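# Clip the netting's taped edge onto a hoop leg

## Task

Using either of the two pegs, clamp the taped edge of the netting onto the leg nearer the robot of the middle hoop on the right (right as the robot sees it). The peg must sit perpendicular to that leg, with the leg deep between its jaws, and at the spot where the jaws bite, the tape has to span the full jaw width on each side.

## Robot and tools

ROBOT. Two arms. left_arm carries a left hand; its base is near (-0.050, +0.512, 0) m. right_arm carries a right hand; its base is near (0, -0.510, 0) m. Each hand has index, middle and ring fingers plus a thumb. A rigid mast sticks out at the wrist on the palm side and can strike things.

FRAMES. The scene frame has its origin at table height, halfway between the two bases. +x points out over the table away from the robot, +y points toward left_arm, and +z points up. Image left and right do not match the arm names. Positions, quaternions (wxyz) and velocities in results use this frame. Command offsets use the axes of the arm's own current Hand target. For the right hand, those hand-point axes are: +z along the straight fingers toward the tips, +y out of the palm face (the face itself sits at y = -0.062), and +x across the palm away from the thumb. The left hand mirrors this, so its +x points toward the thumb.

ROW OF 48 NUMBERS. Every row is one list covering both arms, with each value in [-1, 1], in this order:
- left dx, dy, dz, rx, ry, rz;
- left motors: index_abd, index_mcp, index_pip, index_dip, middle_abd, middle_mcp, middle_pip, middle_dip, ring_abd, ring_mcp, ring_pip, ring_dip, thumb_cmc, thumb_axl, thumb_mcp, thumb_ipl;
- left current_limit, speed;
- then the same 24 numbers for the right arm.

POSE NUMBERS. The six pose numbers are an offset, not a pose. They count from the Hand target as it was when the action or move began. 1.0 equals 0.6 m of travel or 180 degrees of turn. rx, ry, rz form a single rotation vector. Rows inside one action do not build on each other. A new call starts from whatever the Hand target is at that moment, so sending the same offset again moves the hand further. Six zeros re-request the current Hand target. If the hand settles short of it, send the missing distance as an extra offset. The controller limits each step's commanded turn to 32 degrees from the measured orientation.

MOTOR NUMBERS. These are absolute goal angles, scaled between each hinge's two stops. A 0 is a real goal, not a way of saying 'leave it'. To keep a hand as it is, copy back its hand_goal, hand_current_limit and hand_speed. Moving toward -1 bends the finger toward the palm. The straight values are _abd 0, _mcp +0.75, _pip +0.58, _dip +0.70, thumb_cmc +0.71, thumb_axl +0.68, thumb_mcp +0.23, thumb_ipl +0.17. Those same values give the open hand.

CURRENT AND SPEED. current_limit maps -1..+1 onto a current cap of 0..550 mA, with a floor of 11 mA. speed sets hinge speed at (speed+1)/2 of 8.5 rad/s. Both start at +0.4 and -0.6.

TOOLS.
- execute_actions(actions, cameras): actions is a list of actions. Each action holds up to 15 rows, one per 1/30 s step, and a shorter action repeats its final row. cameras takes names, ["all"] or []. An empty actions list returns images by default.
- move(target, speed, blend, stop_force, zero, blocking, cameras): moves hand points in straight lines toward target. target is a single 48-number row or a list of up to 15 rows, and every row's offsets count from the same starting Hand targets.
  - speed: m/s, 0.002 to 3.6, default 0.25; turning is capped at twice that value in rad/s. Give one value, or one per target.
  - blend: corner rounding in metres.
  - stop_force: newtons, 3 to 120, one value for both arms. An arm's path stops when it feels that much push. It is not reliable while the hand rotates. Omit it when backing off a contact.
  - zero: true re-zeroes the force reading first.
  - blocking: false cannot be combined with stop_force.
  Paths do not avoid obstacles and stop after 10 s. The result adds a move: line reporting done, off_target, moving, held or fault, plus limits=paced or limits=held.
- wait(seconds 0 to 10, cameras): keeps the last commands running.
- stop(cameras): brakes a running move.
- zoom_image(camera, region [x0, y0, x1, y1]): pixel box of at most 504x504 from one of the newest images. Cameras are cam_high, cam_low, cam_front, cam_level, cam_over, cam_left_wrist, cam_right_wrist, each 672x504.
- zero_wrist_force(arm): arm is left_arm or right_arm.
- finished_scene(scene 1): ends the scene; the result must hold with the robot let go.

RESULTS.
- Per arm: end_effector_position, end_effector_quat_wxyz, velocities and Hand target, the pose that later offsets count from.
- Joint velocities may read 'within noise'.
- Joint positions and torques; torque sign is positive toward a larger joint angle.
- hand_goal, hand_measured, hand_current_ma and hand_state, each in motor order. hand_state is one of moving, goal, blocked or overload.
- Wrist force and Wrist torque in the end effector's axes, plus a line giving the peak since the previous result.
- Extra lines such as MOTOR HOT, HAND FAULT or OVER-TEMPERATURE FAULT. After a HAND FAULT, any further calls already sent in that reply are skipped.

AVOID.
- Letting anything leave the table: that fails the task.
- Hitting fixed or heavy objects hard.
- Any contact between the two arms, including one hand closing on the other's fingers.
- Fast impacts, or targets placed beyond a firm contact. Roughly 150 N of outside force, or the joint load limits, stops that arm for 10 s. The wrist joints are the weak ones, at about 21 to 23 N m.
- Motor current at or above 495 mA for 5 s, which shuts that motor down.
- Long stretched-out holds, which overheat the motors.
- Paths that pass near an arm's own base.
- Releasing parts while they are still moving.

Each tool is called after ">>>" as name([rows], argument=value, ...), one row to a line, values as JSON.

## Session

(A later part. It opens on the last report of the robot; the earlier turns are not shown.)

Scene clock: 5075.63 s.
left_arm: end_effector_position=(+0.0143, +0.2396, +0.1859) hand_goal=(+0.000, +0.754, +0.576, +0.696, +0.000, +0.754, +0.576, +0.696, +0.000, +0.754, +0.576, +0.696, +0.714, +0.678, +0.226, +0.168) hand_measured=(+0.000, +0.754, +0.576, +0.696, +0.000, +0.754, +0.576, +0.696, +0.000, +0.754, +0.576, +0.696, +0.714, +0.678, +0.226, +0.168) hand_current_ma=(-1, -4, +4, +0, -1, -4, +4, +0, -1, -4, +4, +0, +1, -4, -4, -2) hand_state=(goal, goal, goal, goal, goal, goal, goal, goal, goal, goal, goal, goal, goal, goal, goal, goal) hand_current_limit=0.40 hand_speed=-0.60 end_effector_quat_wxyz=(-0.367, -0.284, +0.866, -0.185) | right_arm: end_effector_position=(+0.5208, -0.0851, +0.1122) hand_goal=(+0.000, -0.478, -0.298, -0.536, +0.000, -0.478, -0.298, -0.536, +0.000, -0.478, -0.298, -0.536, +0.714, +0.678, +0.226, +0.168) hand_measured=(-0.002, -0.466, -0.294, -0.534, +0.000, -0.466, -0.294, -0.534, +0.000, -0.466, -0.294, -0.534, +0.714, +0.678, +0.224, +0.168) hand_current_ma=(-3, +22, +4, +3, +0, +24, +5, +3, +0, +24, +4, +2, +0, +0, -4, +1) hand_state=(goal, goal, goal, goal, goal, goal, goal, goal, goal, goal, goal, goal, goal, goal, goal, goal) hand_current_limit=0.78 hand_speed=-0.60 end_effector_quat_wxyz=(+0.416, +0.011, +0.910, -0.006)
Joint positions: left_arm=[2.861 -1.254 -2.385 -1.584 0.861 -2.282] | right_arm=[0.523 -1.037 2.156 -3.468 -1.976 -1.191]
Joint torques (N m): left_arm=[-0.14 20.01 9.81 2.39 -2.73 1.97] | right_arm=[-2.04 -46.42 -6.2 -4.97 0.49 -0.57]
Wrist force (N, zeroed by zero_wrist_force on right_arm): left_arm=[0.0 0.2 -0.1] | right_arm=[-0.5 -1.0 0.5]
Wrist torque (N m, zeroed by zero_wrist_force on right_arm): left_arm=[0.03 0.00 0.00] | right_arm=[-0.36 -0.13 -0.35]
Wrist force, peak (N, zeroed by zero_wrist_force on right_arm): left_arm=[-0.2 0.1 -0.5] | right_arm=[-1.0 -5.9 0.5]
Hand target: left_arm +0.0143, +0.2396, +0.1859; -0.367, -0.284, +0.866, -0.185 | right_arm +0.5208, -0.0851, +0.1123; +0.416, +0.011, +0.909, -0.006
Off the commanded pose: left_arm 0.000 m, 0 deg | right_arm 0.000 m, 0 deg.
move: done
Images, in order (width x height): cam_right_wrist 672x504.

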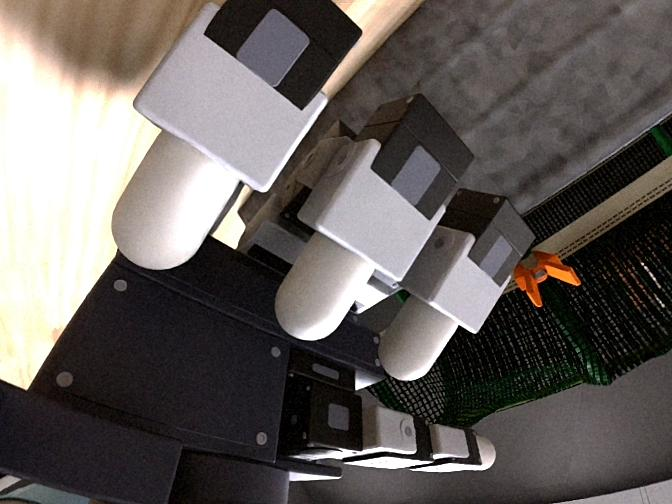

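>>> move(target=[0,0,0,0,0,0, 0,0.754,0.576,0.696,0,0.754,0.576,0.696,0,0.754,0.576,0.696,0.714,0.678,0.226,0.168,0.4,-0.6, 0,0,0,0,0,0, 0,-0.9,-0.08,0.046,0,-0.479,-0.299,-0.536,0,-0.479,-0.299,-0.536,0.714,0.678,0.226,0.168,0.78,-0.6], speed=0.12, cameras=["cam_right_wrist"])

>>> zoom_image(camera="cam_right_wrist", region=[510, 220, 590, 300])

Scene clock: 5094.87 s.
left_arm: end_effector_position=(+0.0143, +0.2396, +0.1859) hand_goal=(+0.000, +0.754, +0.576, +0.696, +0.000, +0.754, +0.576, +0.696, +0.000, +0.754, +0.576, +0.696, +0.714, +0.678, +0.226, +0.168) hand_measured=(+0.000, +0.754, +0.576, +0.696, +0.000, +0.754, +0.576, +0.696, +0.000, +0.754, +0.576, +0.696, +0.714, +0.678, +0.226, +0.168) hand_current_ma=(-1, -4, +4, +0, -1, -4, +4, +0, -1, -4, +4, +0, +1, -4, -4, -2) hand_state=(goal, goal, goal, goal, goal, goal, goal, goal, goal, goal, goal, goal, goal, goal, goal, goal) hand_current_limit=0.40 hand_speed=-0.60 end_effector_quat_wxyz=(-0.367, -0.284, +0.866, -0.185) | right_arm: end_effector_position=(+0.5208, -0.0851, +0.1123) hand_goal=(+0.000, -0.900, -0.080, +0.046, +0.000, -0.478, -0.298, -0.536, +0.000, -0.478, -0.298, -0.536, +0.714, +0.678, +0.226, +0.168) hand_measured=(-0.002, -0.888, -0.082, +0.042, +0.000, -0.466, -0.294, -0.534, +0.000, -0.466, -0.294, -0.534, +0.714, +0.678, +0.224, +0.168) hand_current_ma=(-3, +26, -2, -4, +0, +24, +5, +3, +0, +24, +4, +2, +0, +0, -4, +1) hand_state=(goal, goal, goal, goal, goal, goal, goal, goal, goal, goal, goal, goal, goal, goal, goal, goal) hand_current_limit=0.78 hand_speed=-0.60 end_effector_quat_wxyz=(+0.416, +0.011, +0.909, -0.006)
Joint positions: left_arm=[2.861 -1.254 -2.385 -1.584 0.861 -2.282] | right_arm=[0.523 -1.037 2.156 -3.468 -1.976 -1.191]
Joint torques (N m): left_arm=[-1.1 20.79 10.78 2.4 -2.53 1.84] | right_arm=[-1.28 -46.47 -18.1 -2.63 -0.9 1.21]
Wrist force (N, zeroed by zero_wrist_force on right_arm): left_arm=[0.0 0.0 -0.2] | right_arm=[-0.5 -1.0 0.4]
Wrist torque (N m, zeroed by zero_wrist_force on right_arm): left_arm=[-0.01 -0.02 0.00] | right_arm=[-0.36 -0.15 -0.34]
Wrist force, peak (N, zeroed by zero_wrist_force on right_arm): left_arm=[0.1 0.1 -0.5] | right_arm=[-0.7 -1.2 0.6]
Hand target: left_arm +0.0143, +0.2396, +0.1859; -0.367, -0.284, +0.866, -0.185 | right_arm +0.5208, -0.0851, +0.1123; +0.416, +0.011, +0.909, -0.006
Off the commanded pose: left_arm 0.000 m, 0 deg | right_arm 0.000 m, 0 deg.
move: done
Images, in order (width x height): cam_right_wrist 672x504.

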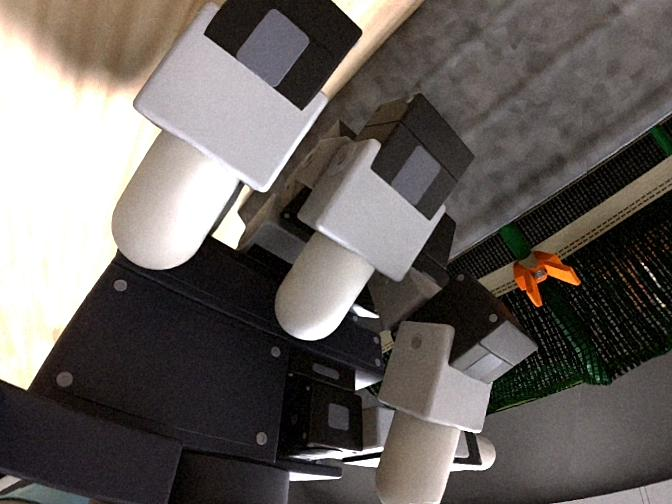

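Scaled by 6.300 from the camera's 672x504 image, which has a finer 960x720 frame.

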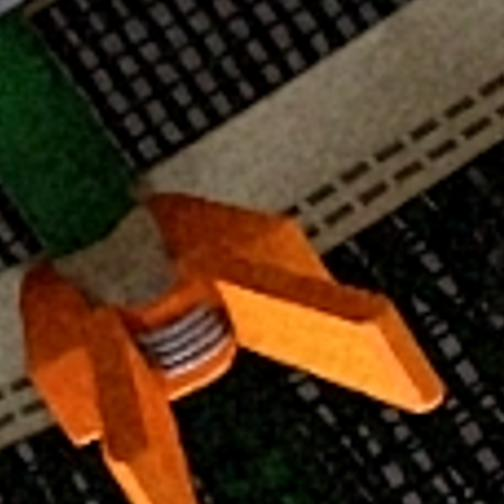

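>>> zoom_image(camera="cam_right_wrist", region=[505, 230, 561, 286])

>>> move(target=[0,0,0,0,0,0, 0,0.754,0.576,0.696,0,0.754,0.576,0.696,0,0.754,0.576,0.696,0.714,0.678,0.226,0.168,0.4,-0.6, 0,-0.1,0,0,0,0, 0,-0.9,-0.08,0.046,0,-0.479,-0.299,-0.536,0,-0.479,-0.299,-0.536,0.714,0.678,0.226,0.168,0.78,-0.6], speed=0.12, cameras=["cam_right_wrist"])

>>> zoom_image(camera="cam_right_wrist", region=[580, 180, 636, 236])

Scaled by 9.000 from the camera's 672x504 image, which has a finer 960x720 frame.

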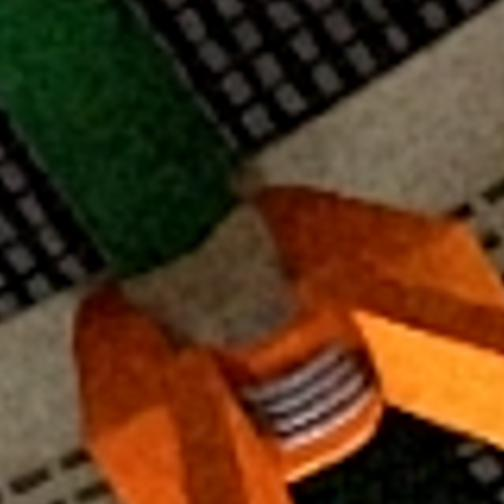

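Scene clock: 5102.97 s.
left_arm: end_effector_position=(+0.0143, +0.2396, +0.1859) hand_goal=(+0.000, +0.754, +0.576, +0.696, +0.000, +0.754, +0.576, +0.696, +0.000, +0.754, +0.576, +0.696, +0.714, +0.678, +0.226, +0.168) hand_measured=(+0.000, +0.754, +0.576, +0.696, +0.000, +0.754, +0.576, +0.696, +0.000, +0.754, +0.576, +0.696, +0.714, +0.678, +0.226, +0.168) hand_current_ma=(-1, -4, +4, +0, -1, -4, +4, +0, -1, -4, +4, +0, +1, -4, -4, -2) hand_state=(goal, goal, goal, goal, goal, goal, goal, goal, goal, goal, goal, goal, goal, goal, goal, goal) hand_current_limit=0.40 hand_speed=-0.60 end_effector_quat_wxyz=(-0.367, -0.284, +0.866, -0.185) | right_arm: end_effector_position=(+0.5193, -0.1451, +0.1124) hand_goal=(+0.000, -0.900, -0.080, +0.046, +0.000, -0.478, -0.298, -0.536, +0.000, -0.478, -0.298, -0.536, +0.714, +0.678, +0.226, +0.168) hand_measured=(-0.002, -0.888, -0.082, +0.044, +0.000, -0.466, -0.294, -0.534, +0.000, -0.466, -0.294, -0.534, +0.714, +0.678, +0.224, +0.168) hand_current_ma=(-3, +24, -2, -4, +0, +23, +5, +3, +0, +23, +4, +2, +0, +0, -4, +1) hand_state=(goal, goal, goal, goal, goal, goal, goal, goal, goal, goal, goal, goal, goal, goal, goal, goal) hand_current_limit=0.78 hand_speed=-0.60 end_effector_quat_wxyz=(+0.416, +0.011, +0.909, -0.006)
Joint positions: left_arm=[2.861 -1.254 -2.385 -1.584 0.861 -2.282] | right_arm=[0.402 -1.081 2.272 -3.572 -1.89 -1.282]
Joint torques (N m): left_arm=[-1.75 20.38 11.13 2.35 -2.69 2.05] | right_arm=[1.64 -17.5 -13.94 -2.09 -0.05 0.9]
Wrist force (N, zeroed by zero_wrist_force on right_arm): left_arm=[0.1 0.0 -0.2] | right_arm=[-0.5 -1.1 0.5]
Wrist torque (N m, zeroed by zero_wrist_force on right_arm): left_arm=[0.00 -0.02 0.01] | right_arm=[-0.39 -0.15 -0.52]
Wrist force, peak (N, zeroed by zero_wrist_force on right_arm): left_arm=[-0.3 0.2 -0.4] | right_arm=[-0.6 -2.6 0.6]
Hand target: left_arm +0.0143, +0.2396, +0.1859; -0.367, -0.284, +0.866, -0.185 | right_arm +0.5193, -0.1451, +0.1123; +0.416, +0.011, +0.909, -0.006
Off the commanded pose: left_arm 0.000 m, 0 deg | right_arm 0.000 m, 0 deg.
move: done
Images, in order (width x height): cam_right_wrist 672x504.

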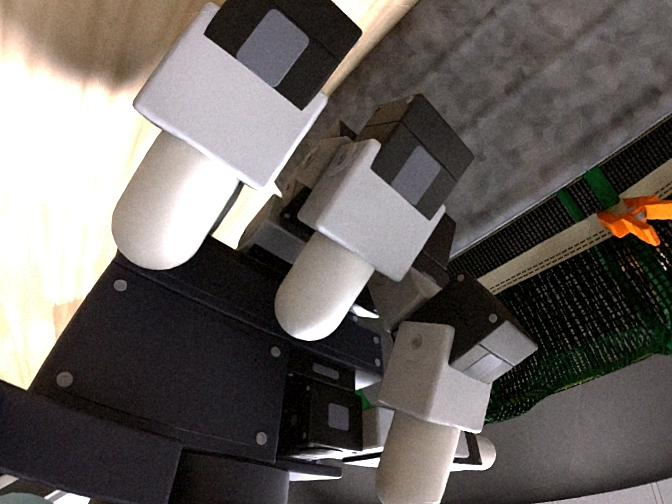

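Scaled by 9.000 from the camera's 672x504 image, which has a finer 960x720 frame.

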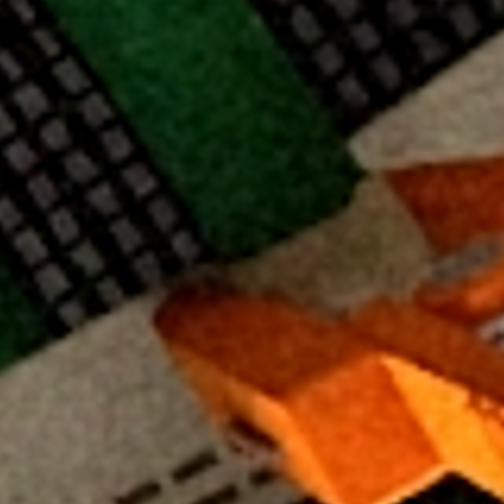

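>>> zoom_image(camera="cam_right_wrist", region=[600, 184, 656, 240])

Scaled by 9.000 from the camera's 672x504 image, which has a finer 960x720 frame.

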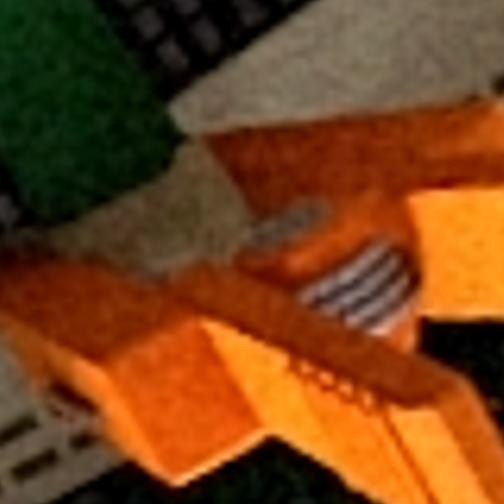

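>>> zoom_image(camera="cam_right_wrist", region=[594, 186, 626, 218])

>>> move(target=[0,0,0,0,0,0, 0,0.754,0.576,0.696,0,0.754,0.576,0.696,0,0.754,0.576,0.696,0.714,0.678,0.226,0.168,0.4,-0.6, 0,0.1,0,0,0,0, 0,-0.9,-0.08,0.046,0,-0.479,-0.299,-0.536,0,-0.479,-0.299,-0.536,0.714,0.678,0.226,0.168,0.78,-0.6], speed=0.12, cameras=["cam_right_wrist"])

>>> zoom_image(camera="cam_right_wrist", region=[508, 236, 540, 268])

>>> zoom_image(camera="cam_right_wrist", region=[500, 220, 584, 304])

Scaled by 15.750 from the camera's 672x504 image, which has a finer 960x720 frame.

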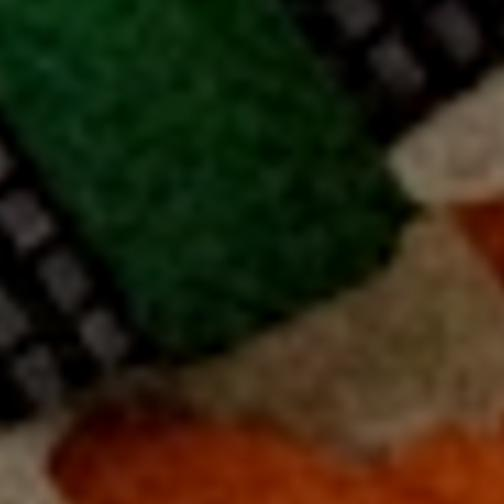

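Scene clock: 5344.03 s.
left_arm: end_effector_position=(+0.0143, +0.2396, +0.1859) hand_goal=(+0.000, +0.754, +0.576, +0.696, +0.000, +0.754, +0.576, +0.696, +0.000, +0.754, +0.576, +0.696, +0.714, +0.678, +0.226, +0.168) hand_measured=(+0.000, +0.754, +0.576, +0.696, +0.000, +0.754, +0.576, +0.696, +0.000, +0.754, +0.576, +0.696, +0.714, +0.678, +0.226, +0.168) hand_current_ma=(-1, -4, +4, +0, -1, -4, +4, +0, -1, -4, +4, +0, +1, -4, -4, -2) hand_state=(goal, goal, goal, goal, goal, goal, goal, goal, goal, goal, goal, goal, goal, goal, goal, goal) hand_current_limit=0.40 hand_speed=-0.60 end_effector_quat_wxyz=(-0.367, -0.284, +0.866, -0.185) | right_arm: end_effector_position=(+0.5208, -0.0851, +0.1122) hand_goal=(+0.000, -0.900, -0.080, +0.046, +0.000, -0.478, -0.298, -0.536, +0.000, -0.478, -0.298, -0.536, +0.714, +0.678, +0.226, +0.168) hand_measured=(-0.002, -0.888, -0.082, +0.044, +0.000, -0.466, -0.294, -0.534, +0.000, -0.466, -0.294, -0.534, +0.714, +0.678, +0.224, +0.168) hand_current_ma=(-3, +23, -2, -4, +0, +23, +5, +3, +0, +23, +4, +2, +0, +0, -4, +1) hand_state=(goal, goal, goal, goal, goal, goal, goal, goal, goal, goal, goal, goal, goal, goal, goal, goal) hand_current_limit=0.78 hand_speed=-0.60 end_effector_quat_wxyz=(+0.416, +0.011, +0.910, -0.006)
Joint positions: left_arm=[2.861 -1.254 -2.385 -1.584 0.861 -2.282] | right_arm=[0.523 -1.037 2.156 -3.468 -1.976 -1.191]
Joint torques (N m): left_arm=[-0.78 20.64 10.43 2.39 -2.75 2.14] | right_arm=[-1.29 -45.74 -6.61 -4.79 0.3 -0.54]
Wrist force (N, zeroed by zero_wrist_force on right_arm): left_arm=[-0.1 0.1 0.0] | right_arm=[-0.5 -1.0 0.5]
Wrist torque (N m, zeroed by zero_wrist_force on right_arm): left_arm=[0.00 0.01 -0.01] | right_arm=[-0.36 -0.15 -0.33]
Wrist force, peak (N, zeroed by zero_wrist_force on right_arm): left_arm=[0.4 -0.2 -0.3] | right_arm=[-1.1 -3.2 1.3]
Hand target: left_arm +0.0143, +0.2396, +0.1859; -0.367, -0.284, +0.866, -0.185 | right_arm +0.5208, -0.0851, +0.1123; +0.416, +0.011, +0.909, -0.006
Off the commanded pose: left_arm 0.000 m, 0 deg | right_arm 0.000 m, 0 deg.
move: done
Images, in order (width x height): cam_right_wrist 672x504.

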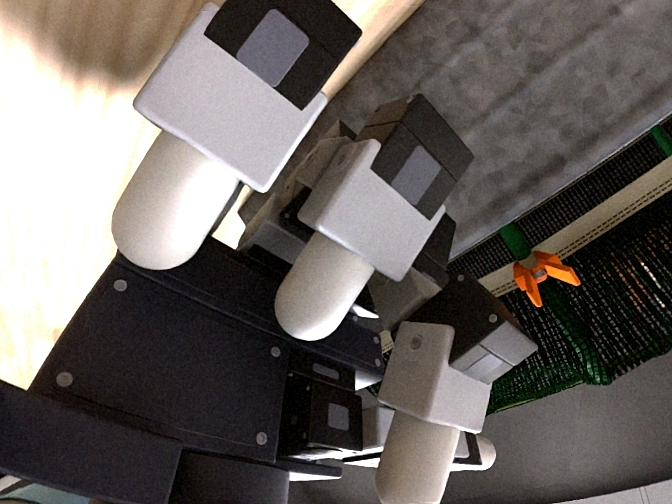

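Scaled by 15.750 from the camera's 672x504 image, which has a finer 960x720 frame.

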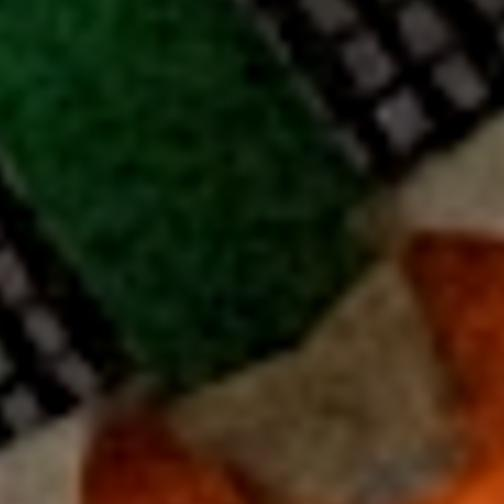

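Scaled by 6.000 from the camera's 672x504 image, which has a finer 960x720 frame.

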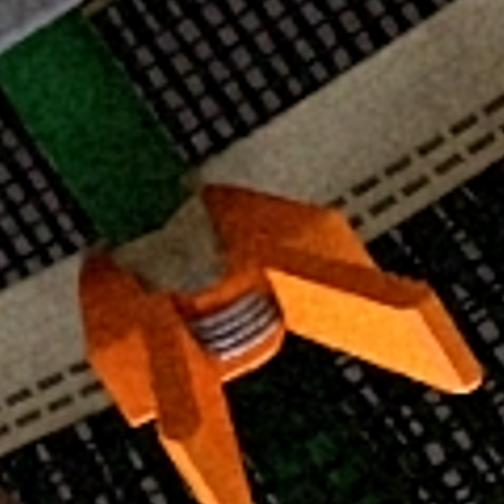

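>>> move(target=[0,0,0,0,0,0, 0,0.754,0.576,0.696,0,0.754,0.576,0.696,0,0.754,0.576,0.696,0.714,0.678,0.226,0.168,0.4,-0.6, -0.0182,-0.0333,-0.0064,0,-0.1544,0, 0,-0.9,-0.08,0.046,0,-0.479,-0.299,-0.536,0,-0.479,-0.299,-0.536,0.714,0.678,0.226,0.168,0.78,-0.6], speed=0.12, cameras=["cam_right_wrist", "cam_level"])

>>> zoom_image(camera="cam_right_wrist", region=[500, 190, 600, 290])

Scene clock: 5384.37 s.
left_arm: end_effector_position=(+0.0143, +0.2396, +0.1859) hand_goal=(+0.000, +0.754, +0.576, +0.696, +0.000, +0.754, +0.576, +0.696, +0.000, +0.754, +0.576, +0.696, +0.714, +0.678, +0.226, +0.168) hand_measured=(+0.000, +0.754, +0.576, +0.696, +0.000, +0.754, +0.576, +0.696, +0.000, +0.754, +0.576, +0.696, +0.714, +0.678, +0.226, +0.168) hand_current_ma=(-1, -4, +4, +0, -1, -4, +4, +0, -1, -4, +4, +0, +1, -4, -4, -2) hand_state=(goal, goal, goal, goal, goal, goal, goal, goal, goal, goal, goal, goal, goal, goal, goal, goal) hand_current_limit=0.40 hand_speed=-0.60 end_effector_quat_wxyz=(-0.367, -0.284, +0.866, -0.185) | right_arm: end_effector_position=(+0.5244, -0.1040, +0.1219) hand_goal=(+0.000, -0.900, -0.080, +0.046, +0.000, -0.478, -0.298, -0.536, +0.000, -0.478, -0.298, -0.536, +0.714, +0.678, +0.226, +0.168) hand_measured=(-0.004, -0.894, -0.082, +0.044, +0.000, -0.472, -0.294, -0.534, +0.000, -0.470, -0.294, -0.534, +0.714, +0.678, +0.224, +0.168) hand_current_ma=(-3, +8, -1, -3, +0, +11, +4, +3, +0, +12, +4, +2, +0, +0, -3, +1) hand_state=(goal, goal, goal, goal, goal, goal, goal, goal, goal, goal, goal, goal, goal, goal, goal, goal) hand_current_limit=0.78 hand_speed=-0.60 end_effector_quat_wxyz=(+0.609, +0.010, +0.793, -0.008)
Joint positions: left_arm=[2.861 -1.254 -2.385 -1.584 0.861 -2.282] | right_arm=[0.529 -0.74 2.117 -4.214 -2.105 -1.413]
Joint torques (N m): left_arm=[-0.64 18.28 10.9 2.35 -2.8 2.01] | right_arm=[1.46 -37.74 -4.62 -3.05 -0.07 -0.07]
Wrist force (N, zeroed by zero_wrist_force on right_arm): left_arm=[-0.2 0.1 0.0] | right_arm=[-0.3 -1.4 0.9]
Wrist torque (N m, zeroed by zero_wrist_force on right_arm): left_arm=[0.01 0.02 -0.03] | right_arm=[-0.63 -0.21 -0.63]
Wrist force, peak (N, zeroed by zero_wrist_force on right_arm): left_arm=[0.2 0.5 0.0] | right_arm=[-1.8 -1.7 0.6]
Hand target: left_arm +0.0143, +0.2396, +0.1859; -0.367, -0.284, +0.866, -0.185 | right_arm +0.5244, -0.1040, +0.1219; +0.609, +0.010, +0.793, -0.008 (not the last commanded pose)
Off the commanded pose: left_arm 0.000 m, 0 deg | right_arm 0.002 m, 2 deg.
FORCE FAULT: contact force on the right arm reached its limit, and that arm stopped. The contact can be on any part of that arm, not only on its tool. That arm's remaining commands of this call were not run. That arm is still stopped at the end of this call. That arm stays stopped for about 10 more seconds. Until then a move that you send moves the other arm only, and its call returns only when the move has ended. Once the stop has ended, the next robot result says so. If the stop ends while you think or write, that arm runs what you send next, counted from a new Hand target: where the arm stands when the stop ends. While its stop runs, that arm, its gripper or tool too, takes no new command. Until it ends, the stop uses up actions while you think or wait. An arm that is not stopped still takes commands.
move: fault (right_arm)
Images, in order (width x height): cam_level 672x504, cam_right_wrist 672x504.

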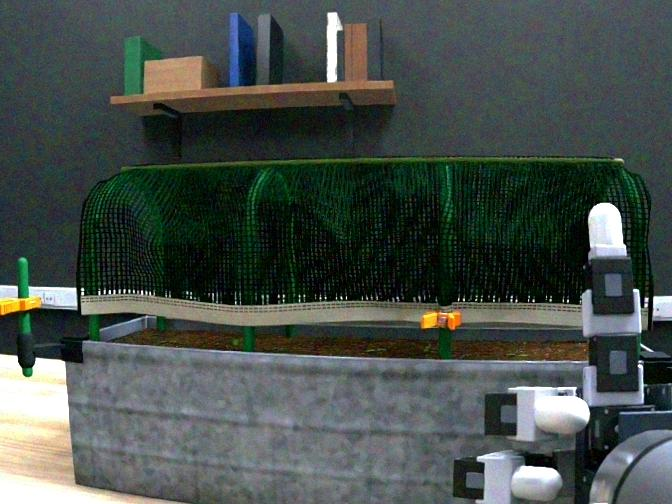

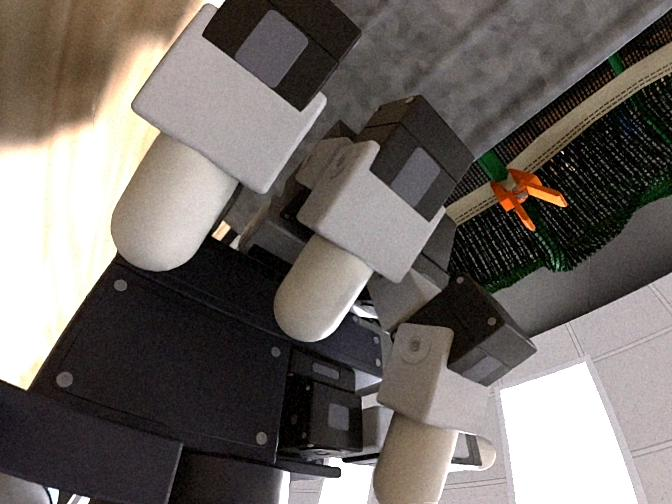

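Scaled by 5.040 from the camera's 672x504 image, which has a finer 960x720 frame.

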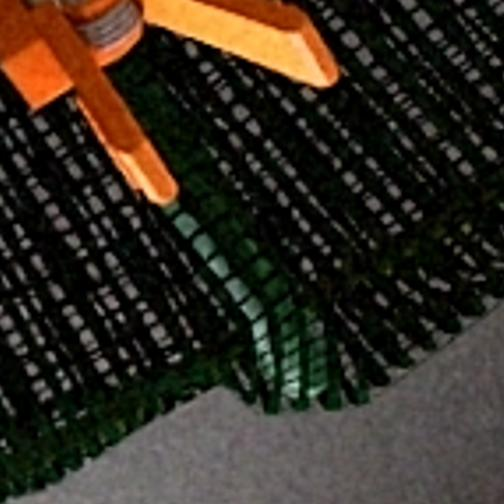

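>>> zoom_image(camera="cam_right_wrist", region=[484, 150, 540, 206])

>>> zoom_image(camera="cam_right_wrist", region=[470, 140, 570, 240])

Scaled by 9.000 from the camera's 672x504 image, which has a finer 960x720 frame.

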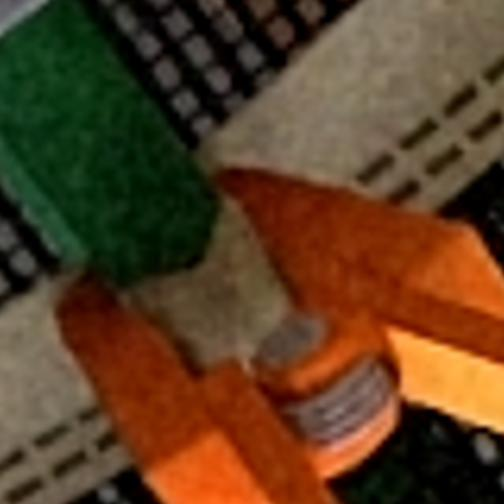

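Scaled by 5.040 from the camera's 672x504 image, which has a finer 960x720 frame.

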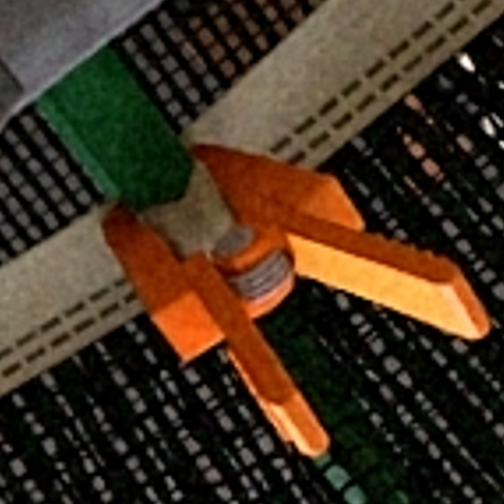

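>>> move(target=[0,0,0,0,0,0, 0,0.754,0.576,0.696,0,0.754,0.576,0.696,0,0.754,0.576,0.696,0.714,0.678,0.226,0.168,0.4,-0.6, -0.0997,0,-0.0785,0,0.08,0, 0,-0.9,-0.08,0.046,0,-0.479,-0.299,-0.536,0,-0.479,-0.299,-0.536,0.714,0.678,0.226,0.168,0.78,-0.6], speed=0.1, cameras=["cam_right_wrist", "cam_front"])

Scene clock: 5498.30 s.
left_arm: end_effector_position=(+0.0143, +0.2396, +0.1859) hand_goal=(+0.000, +0.754, +0.576, +0.696, +0.000, +0.754, +0.576, +0.696, +0.000, +0.754, +0.576, +0.696, +0.714, +0.678, +0.226, +0.168) hand_measured=(+0.000, +0.754, +0.576, +0.696, +0.000, +0.754, +0.576, +0.696, +0.000, +0.754, +0.576, +0.696, +0.714, +0.678, +0.226, +0.168) hand_current_ma=(-1, -4, +4, +0, -1, -4, +4, +0, -1, -4, +4, +0, +1, -4, -4, -2) hand_state=(goal, goal, goal, goal, goal, goal, goal, goal, goal, goal, goal, goal, goal, goal, goal, goal) hand_current_limit=0.40 hand_speed=-0.60 end_effector_quat_wxyz=(-0.367, -0.284, +0.866, -0.185) | right_arm: end_effector_position=(+0.4943, -0.1031, +0.1918) hand_goal=(+0.000, -0.900, -0.080, +0.046, +0.000, -0.478, -0.298, -0.536, +0.000, -0.478, -0.298, -0.536, +0.714, +0.678, +0.226, +0.168) hand_measured=(-0.004, -0.894, -0.082, +0.044, +0.000, -0.472, -0.294, -0.534, +0.000, -0.470, -0.294, -0.534, +0.714, +0.678, +0.224, +0.168) hand_current_ma=(-3, +8, -1, -3, +0, +11, +4, +3, +0, +12, +4, +2, +0, +0, -3, +1) hand_state=(goal, goal, goal, goal, goal, goal, goal, goal, goal, goal, goal, goal, goal, goal, goal, goal) hand_current_limit=0.78 hand_speed=-0.60 end_effector_quat_wxyz=(+0.505, +0.011, +0.863, -0.007)
Joint positions: left_arm=[2.861 -1.254 -2.385 -1.584 0.861 -2.282] | right_arm=[0.547 -1.148 2.241 -3.644 -2.063 -1.266]
Joint torques (N m): left_arm=[0.26 20.33 10.5 2.48 -2.62 1.96] | right_arm=[3.98 -32.09 -20.47 -2.15 -1.7 -1.02]
Wrist force (N, zeroed by zero_wrist_force on right_arm): left_arm=[0.1 0.2 -0.3] | right_arm=[-0.6 -1.2 0.9]
Wrist torque (N m, zeroed by zero_wrist_force on right_arm): left_arm=[0.04 -0.02 0.01] | right_arm=[-0.53 -0.18 -0.43]
Wrist force, peak (N, zeroed by zero_wrist_force on right_arm): left_arm=[0.0 -0.4 -0.5] | right_arm=[-0.5 -1.9 1.2]
Hand target: left_arm +0.0143, +0.2396, +0.1859; -0.367, -0.284, +0.866, -0.185 | right_arm +0.4944, -0.1031, +0.1918; +0.505, +0.011, +0.863, -0.007
Off the commanded pose: left_arm 0.000 m, 0 deg | right_arm 0.000 m, 0 deg.
FORCE FAULT, CONTINUED: the right arm's stop, for the force fault that an earlier result reported, is over. The rest of the stop counts as 19 of the actions that you can send in this scene. The stop ended before this call began, so that arm ran this call's commands, counted from a new Hand target: where the arm stood when the stop ended.
move: done
Images, in order (width x height): cam_front 672x504, cam_right_wrist 672x504.

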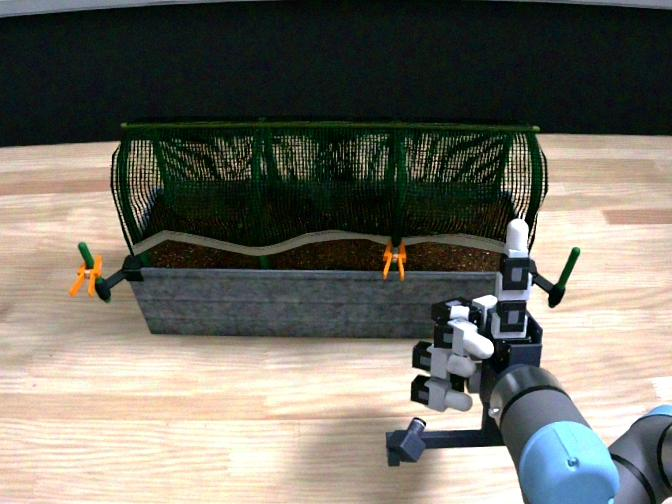

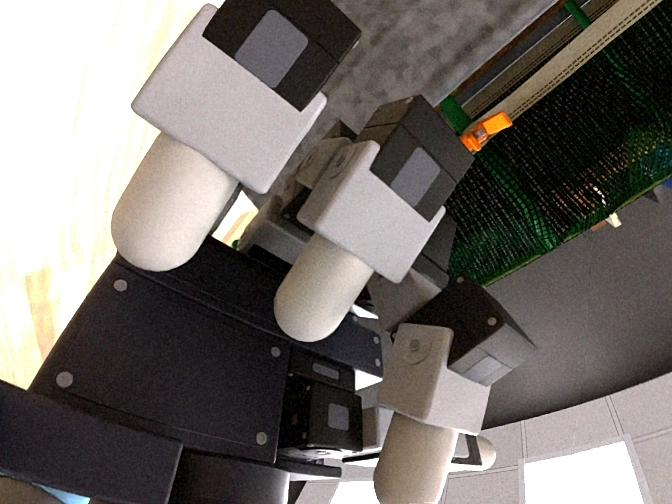

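>>> zoom_image(camera="cam_front", region=[390, 280, 550, 420])

Scaled by 3.150 from the camera's 672x504 image, which has a finer 960x720 frame.

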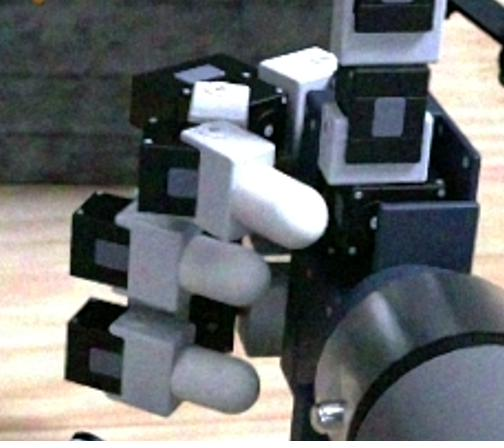

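>>> move([
  [0,0,0,0,0,0, 0,0.754,0.576,0.696,0,0.754,0.576,0.696,0,0.754,0.576,0.696,0.714,0.678,0.226,0.168,0.4,-0.6, 0.0125,-0.0863,-0.1242,0,0,0, 0,-0.479,-0.299,-0.536,0,-0.479,-0.299,-0.536,0,-0.479,-0.299,-0.536,0.714,0.678,0.226,0.168,0.78,-0.6],
  [0,0,0,0,0,0, 0,0.754,0.576,0.696,0,0.754,0.576,0.696,0,0.754,0.576,0.696,0.714,0.678,0.226,0.168,0.4,-0.6, 0.0125,-0.0863,-0.1242,0.2665,0.26,0.4559, 0,-0.479,-0.299,-0.536,0,-0.479,-0.299,-0.536,0,-0.479,-0.299,-0.536,0.714,0.678,0.226,0.168,0.78,-0.6],
  [0,0,0,0,0,0, 0,0.754,0.576,0.696,0,0.754,0.576,0.696,0,0.754,0.576,0.696,0.714,0.678,0.226,0.168,0.4,-0.6, 0.0228,0.0538,-0.0448,0.2665,0.26,0.4559, -0.115,-0.479,0.58,0.7,0.115,-0.479,0.58,0.7,0,-0.479,-0.299,-0.536,0.714,0.678,0.226,0.168,0.78,-0.6],
], blend=[0.01, 0, 0], speed=0.3, cameras=["cam_right_wrist", "cam_over"])

>>> zoom_image(camera="cam_over", region=[340, 230, 420, 330])

Scene clock: 5758.87 s.
left_arm: end_effector_position=(+0.0143, +0.2396, +0.1859) hand_goal=(+0.000, +0.754, +0.576, +0.696, +0.000, +0.754, +0.576, +0.696, +0.000, +0.754, +0.576, +0.696, +0.714, +0.678, +0.226, +0.168) hand_measured=(+0.000, +0.754, +0.576, +0.696, +0.000, +0.754, +0.576, +0.696, +0.000, +0.754, +0.576, +0.696, +0.714, +0.678, +0.226, +0.168) hand_current_ma=(-1, -4, +4, +0, -1, -4, +4, +0, -1, -4, +4, +0, +1, -4, -4, -2) hand_state=(goal, goal, goal, goal, goal, goal, goal, goal, goal, goal, goal, goal, goal, goal, goal, goal) hand_current_limit=0.40 hand_speed=-0.60 end_effector_quat_wxyz=(-0.367, -0.284, +0.866, -0.185) | right_arm: end_effector_position=(+0.4651, -0.0701, +0.1931) hand_goal=(-0.114, -0.478, +0.580, +0.700, +0.116, -0.478, +0.580, +0.700, +0.000, -0.478, -0.298, -0.536, +0.714, +0.678, +0.226, +0.168) hand_measured=(-0.094, -0.470, +0.580, +0.698, +0.094, -0.470, +0.580, +0.696, +0.000, -0.470, -0.294, -0.534, +0.714, +0.678, +0.224, +0.168) hand_current_ma=(+35, +15, +0, -2, -40, +14, +0, -4, +0, +13, +4, +2, +0, +0, -4, +1) hand_state=(goal, goal, goal, goal, blocked, goal, goal, goal, goal, goal, goal, goal, goal, goal, goal, goal) hand_current_limit=0.78 hand_speed=-0.60 end_effector_quat_wxyz=(+0.000, +0.725, +0.689, +0.000)
Joint positions: left_arm=[2.861 -1.254 -2.385 -1.584 0.861 -2.282] | right_arm=[0.662 -1.274 1.656 -1.952 -1.571 0.714]
Joint torques (N m): left_arm=[-0.89 20.5 12.14 2.5 -2.65 1.51] | right_arm=[-7.52 -21.85 -30.39 -4.91 0.85 1.27]
Wrist force (N, zeroed by zero_wrist_force on right_arm): left_arm=[0.2 0.2 -0.1] | right_arm=[0.0 -0.2 -0.2]
Wrist torque (N m, zeroed by zero_wrist_force on right_arm): left_arm=[0.02 -0.03 0.02] | right_arm=[-0.01 0.01 0.03]
Wrist force, peak (N, zeroed by zero_wrist_force on right_arm): left_arm=[0.6 0.0 -0.2] | right_arm=[-4.4 2.6 -1.1]
Hand target: left_arm +0.0143, +0.2396, +0.1859; -0.367, -0.284, +0.866, -0.185 | right_arm +0.4651, -0.0701, +0.1931; +0.000, +0.725, +0.689, +0.000
Off the commanded pose: left_arm 0.000 m, 0 deg | right_arm 0.000 m, 0 deg.
move: done
Images, in order (width x height): cam_over 672x504, cam_right_wrist 672x504.

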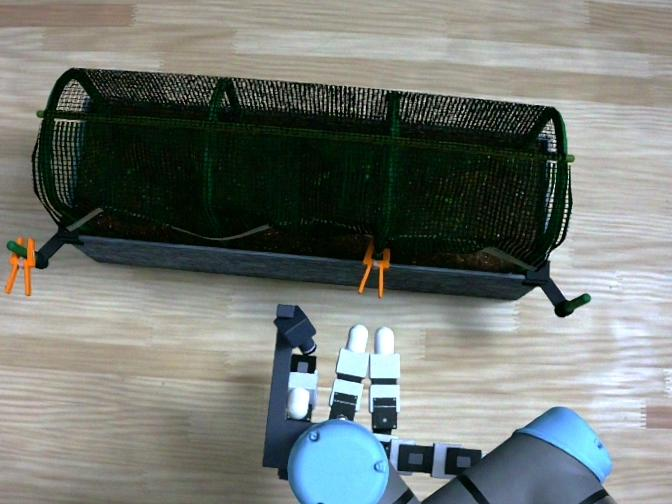

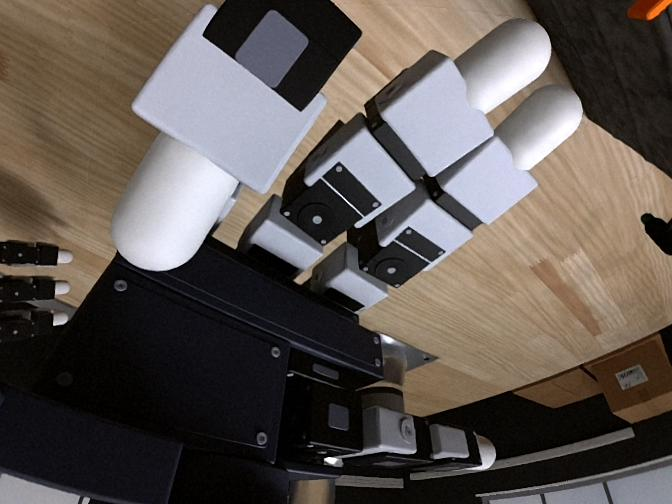

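Scaled by 5.040 from the camera's 672x504 image, which has a finer 960x720 frame.

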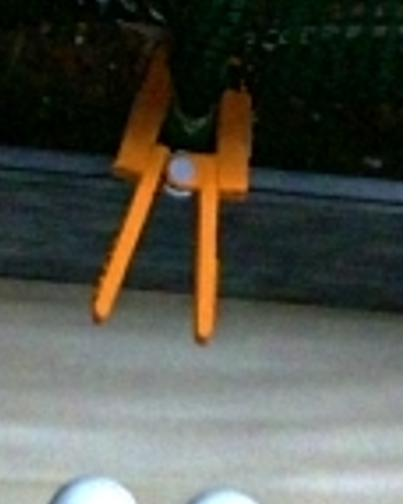

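>>> move(target=[0,0,0,0,0,0,0,0.754,0.576,0.696,0,0.754,0.576,0.696,0,0.754,0.576,0.696,0.714,0.678,0.226,0.168,0.4,-0.6, 0,0.0367,0,0,0,0,-0.14,-0.479,0.58,0.7,0.14,-0.479,0.58,0.7,0,-0.479,-0.299,-0.536,0.714,0.678,0.226,0.168,0.78,-0.6], speed=0.05, stop_force=10, cameras=["cam_over"])

>>> zoom_image(camera="cam_over", region=[340, 230, 420, 330])

Scene clock: 5799.20 s.
left_arm: end_effector_position=(+0.0143, +0.2396, +0.1859) hand_goal=(+0.000, +0.754, +0.576, +0.696, +0.000, +0.754, +0.576, +0.696, +0.000, +0.754, +0.576, +0.696, +0.714, +0.678, +0.226, +0.168) hand_measured=(+0.000, +0.754, +0.576, +0.696, +0.000, +0.754, +0.576, +0.696, +0.000, +0.754, +0.576, +0.696, +0.714, +0.678, +0.226, +0.168) hand_current_ma=(-1, -4, +4, +0, -1, -4, +4, +0, -1, -4, +4, +0, +1, -4, -4, -2) hand_state=(goal, goal, goal, goal, goal, goal, goal, goal, goal, goal, goal, goal, goal, goal, goal, goal) hand_current_limit=0.40 hand_speed=-0.60 end_effector_quat_wxyz=(-0.367, -0.284, +0.866, -0.185) | right_arm: end_effector_position=(+0.4870, -0.0712, +0.1931) hand_goal=(-0.140, -0.478, +0.580, +0.700, +0.140, -0.478, +0.580, +0.700, +0.000, -0.478, -0.298, -0.536, +0.714, +0.678, +0.226, +0.168) hand_measured=(-0.096, -0.470, +0.580, +0.698, +0.094, -0.470, +0.580, +0.696, +0.000, -0.470, -0.294, -0.534, +0.714, +0.678, +0.224, +0.168) hand_current_ma=(+97, +15, +0, -2, -104, +14, +0, -4, +0, +13, +4, +2, +0, +0, -4, +1) hand_state=(blocked, goal, goal, goal, blocked, goal, goal, goal, goal, goal, goal, goal, goal, goal, goal, goal) hand_current_limit=0.78 hand_speed=-0.60 end_effector_quat_wxyz=(+0.000, +0.725, +0.689, +0.000)
Joint positions: left_arm=[2.861 -1.254 -2.385 -1.584 0.861 -2.282] | right_arm=[0.639 -1.244 1.615 -1.941 -1.571 0.69]
Joint torques (N m): left_arm=[-1.26 20.56 10.52 2.5 -2.61 1.73] | right_arm=[10.79 -49.24 -9.44 -4.84 -1.18 1.07]
Wrist force (N, zeroed by zero_wrist_force on right_arm): left_arm=[0.4 0.1 -0.2] | right_arm=[-0.2 0.1 -0.2]
Wrist torque (N m, zeroed by zero_wrist_force on right_arm): left_arm=[0.01 -0.06 0.04] | right_arm=[0.02 0.04 0.16]
Wrist force, peak (N, zeroed by zero_wrist_force on right_arm): left_arm=[0.0 0.5 -0.3] | right_arm=[0.8 -1.7 -0.1]
Hand target: left_arm +0.0143, +0.2396, +0.1859; -0.367, -0.284, +0.866, -0.185 | right_arm +0.4870, -0.0712, +0.1931; +0.000, +0.725, +0.689, +0.000
Off the commanded pose: left_arm 0.000 m, 0 deg | right_arm 0.000 m, 0 deg.
move: done
Images, in order (width x height): cam_over 672x504.

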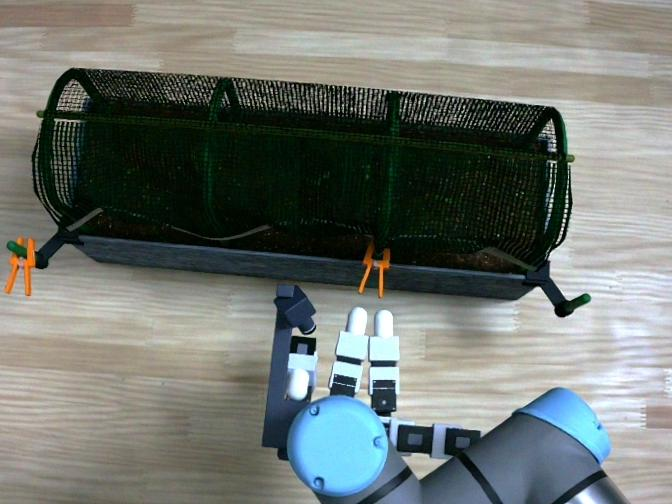

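Scaled by 5.040 from the camera's 672x504 image, which has a finer 960x720 frame.

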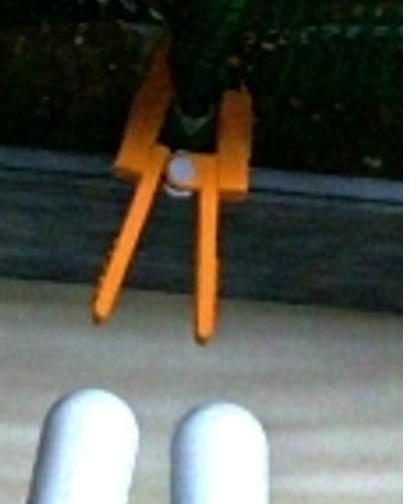

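>>> move(target=[0,0,0,0,0,0,0,0.754,0.576,0.696,0,0.754,0.576,0.696,0,0.754,0.576,0.696,0.714,0.678,0.226,0.168,0.4,-0.6, 0,0.0333,0,0,0,0,-0.14,-0.479,0.58,0.7,0.14,-0.479,0.58,0.7,0,-0.479,-0.299,-0.536,0.714,0.678,0.226,0.168,0.78,-0.6], speed=0.02, stop_force=6, cameras=["cam_over"])

>>> zoom_image(camera="cam_over", region=[340, 230, 420, 330])

Scene clock: 5809.10 s.
left_arm: end_effector_position=(+0.0143, +0.2396, +0.1859) hand_goal=(+0.000, +0.754, +0.576, +0.696, +0.000, +0.754, +0.576, +0.696, +0.000, +0.754, +0.576, +0.696, +0.714, +0.678, +0.226, +0.168) hand_measured=(+0.000, +0.754, +0.576, +0.696, +0.000, +0.754, +0.576, +0.696, +0.000, +0.754, +0.576, +0.696, +0.714, +0.678, +0.226, +0.168) hand_current_ma=(-1, -4, +4, +0, -1, -4, +4, +0, -1, -4, +4, +0, +1, -4, -4, -2) hand_state=(goal, goal, goal, goal, goal, goal, goal, goal, goal, goal, goal, goal, goal, goal, goal, goal) hand_current_limit=0.40 hand_speed=-0.60 end_effector_quat_wxyz=(-0.367, -0.284, +0.866, -0.185) | right_arm: end_effector_position=(+0.5070, -0.0722, +0.1930) hand_goal=(-0.140, -0.478, +0.580, +0.700, +0.140, -0.478, +0.580, +0.700, +0.000, -0.478, -0.298, -0.536, +0.714, +0.678, +0.226, +0.168) hand_measured=(-0.096, -0.470, +0.580, +0.698, +0.094, -0.470, +0.580, +0.696, +0.000, -0.470, -0.294, -0.534, +0.714, +0.678, +0.224, +0.168) hand_current_ma=(+97, +15, +0, -2, -104, +14, +0, -4, +0, +13, +4, +2, +0, +0, -4, +1) hand_state=(blocked, goal, goal, goal, blocked, goal, goal, goal, goal, goal, goal, goal, goal, goal, goal, goal) hand_current_limit=0.78 hand_speed=-0.60 end_effector_quat_wxyz=(+0.000, +0.725, +0.689, +0.000)
Joint positions: left_arm=[2.861 -1.254 -2.385 -1.584 0.861 -2.282] | right_arm=[0.618 -1.216 1.576 -1.93 -1.571 0.67]
Joint torques (N m): left_arm=[0.27 19.72 10.63 2.42 -2.72 1.77] | right_arm=[11.01 -48.6 -8.01 -4.41 -1.4 1.19]
Wrist force (N, zeroed by zero_wrist_force on right_arm): left_arm=[0.1 0.0 -0.2] | right_arm=[-0.1 -2.4 -0.1]
Wrist torque (N m, zeroed by zero_wrist_force on right_arm): left_arm=[0.01 -0.03 0.01] | right_arm=[-0.09 0.02 0.12]
Wrist force, peak (N, zeroed by zero_wrist_force on right_arm): left_arm=[0.1 -0.1 -0.5] | right_arm=[-0.3 -5.0 -0.7]
Hand target: left_arm +0.0143, +0.2396, +0.1859; -0.367, -0.284, +0.866, -0.185 | right_arm +0.5070, -0.0722, +0.1930; +0.000, +0.725, +0.689, +0.000
Off the commanded pose: left_arm 0.000 m, 0 deg | right_arm 0.000 m, 0 deg.
move: done
Images, in order (width x height): cam_over 672x504.

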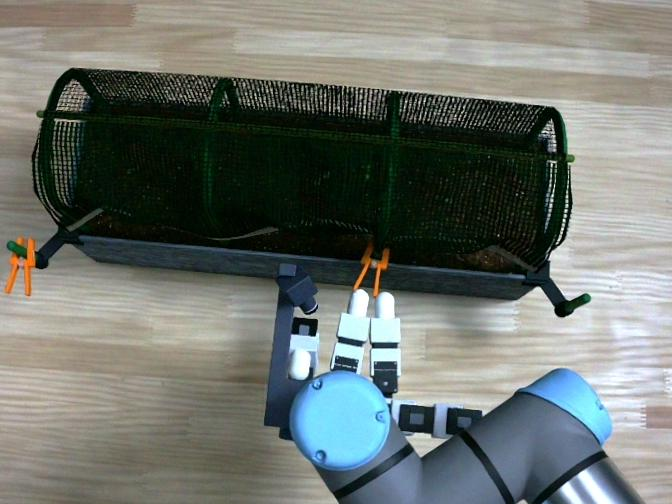

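Scaled by 5.040 from the camera's 672x504 image, which has a finer 960x720 frame.

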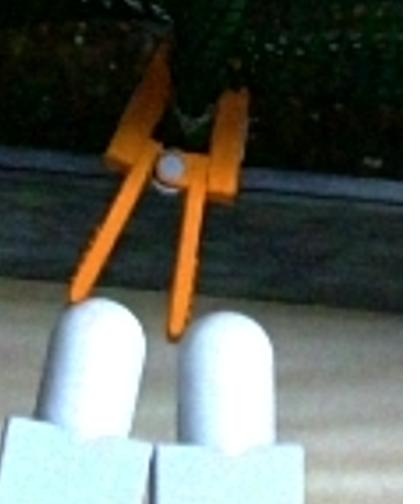

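>>> move([
  [0,0,0,0,0,0,0,0.754,0.576,0.696,0,0.754,0.576,0.696,0,0.754,0.576,0.696,0.714,0.678,0.226,0.168,0.4,-0.6, 0,-0.023,0,0,0,0,-0.14,-0.479,0.58,0.7,0.14,-0.479,0.58,0.7,0,-0.479,-0.299,-0.536,0.714,0.678,0.226,0.168,0.78,-0.6],
  [0,0,0,0,0,0,0,0.754,0.576,0.696,0,0.754,0.576,0.696,0,0.754,0.576,0.696,0.714,0.678,0.226,0.168,0.4,-0.6, 0.0085,-0.023,0,0,0,0,-0.14,-0.479,0.58,0.7,0.14,-0.479,0.58,0.7,0,-0.479,-0.299,-0.536,0.714,0.678,0.226,0.168,0.78,-0.6],
], speed=0.05, cameras=["cam_over"])

>>> zoom_image(camera="cam_over", region=[340, 230, 420, 330])

Scene clock: 5845.53 s.
left_arm: end_effector_position=(+0.0143, +0.2396, +0.1859) hand_goal=(+0.000, +0.754, +0.576, +0.696, +0.000, +0.754, +0.576, +0.696, +0.000, +0.754, +0.576, +0.696, +0.714, +0.678, +0.226, +0.168) hand_measured=(+0.000, +0.754, +0.576, +0.696, +0.000, +0.754, +0.576, +0.696, +0.000, +0.754, +0.576, +0.696, +0.714, +0.678, +0.226, +0.168) hand_current_ma=(-1, -4, +4, +0, -1, -4, +4, +0, -1, -4, +4, +0, +1, -4, -4, -2) hand_state=(goal, goal, goal, goal, goal, goal, goal, goal, goal, goal, goal, goal, goal, goal, goal, goal) hand_current_limit=0.40 hand_speed=-0.60 end_effector_quat_wxyz=(-0.367, -0.284, +0.866, -0.185) | right_arm: end_effector_position=(+0.4934, -0.0663, +0.1930) hand_goal=(-0.140, -0.478, +0.580, +0.700, +0.140, -0.478, +0.580, +0.700, +0.000, -0.478, -0.298, -0.536, +0.714, +0.678, +0.226, +0.168) hand_measured=(-0.096, -0.470, +0.580, +0.698, +0.094, -0.470, +0.580, +0.698, +0.000, -0.470, -0.294, -0.534, +0.714, +0.678, +0.224, +0.168) hand_current_ma=(+97, +15, +0, -2, -104, +14, +0, -3, +0, +13, +4, +2, +0, +0, -4, +1) hand_state=(blocked, goal, goal, goal, blocked, goal, goal, goal, goal, goal, goal, goal, goal, goal, goal, goal) hand_current_limit=0.78 hand_speed=-0.60 end_effector_quat_wxyz=(+0.000, +0.725, +0.689, +0.000) end_effector_velocity=(+0.000, -0.001, +0.000) end_effector_angular_velocity=(+0.000, +0.000, +0.005)
Joint positions: left_arm=[2.861 -1.254 -2.385 -1.584 0.861 -2.282] | right_arm=[0.639 -1.226 1.59 -1.934 -1.571 0.69]
Joint velocities: left_arm=[within noise] | right_arm=[-0.002 -0.003 0.005 -0.001 0 -0.007]
Joint torques (N m): left_arm=[-0.31 19.2 11.29 2.48 -2.74 2] | right_arm=[-8.21 -50.79 -7.95 -3.63 0.46 -1.34]
Wrist force (N, zeroed by zero_wrist_force on right_arm): left_arm=[0.1 0.2 -0.1] | right_arm=[-0.2 -0.1 -0.1]
Wrist torque (N m, zeroed by zero_wrist_force on right_arm): left_arm=[0.02 -0.01 0.00] | right_arm=[0.00 0.04 -0.02]
Wrist force, peak (N, zeroed by zero_wrist_force on right_arm): left_arm=[-0.2 0.2 -0.5] | right_arm=[-0.3 -2.6 0.0]
Hand target: left_arm +0.0143, +0.2396, +0.1859; -0.367, -0.284, +0.866, -0.185 | right_arm +0.4935, -0.0664, +0.1930; +0.000, +0.725, +0.689, +0.000
Off the commanded pose: left_arm 0.000 m, 0 deg | right_arm 0.000 m, 0 deg.
move: done
Images, in order (width x height): cam_over 672x504.

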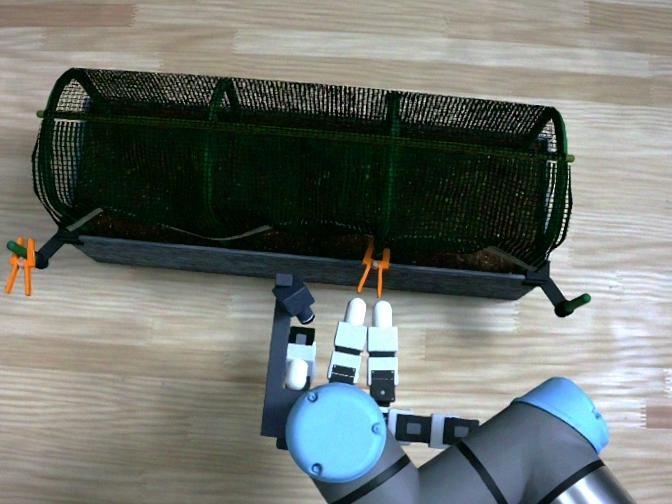

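Scaled by 5.040 from the camera's 672x504 image, which has a finer 960x720 frame.

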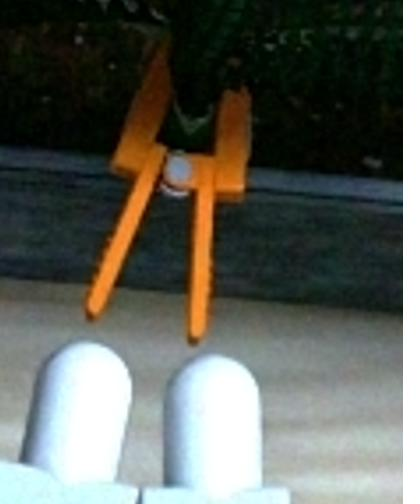

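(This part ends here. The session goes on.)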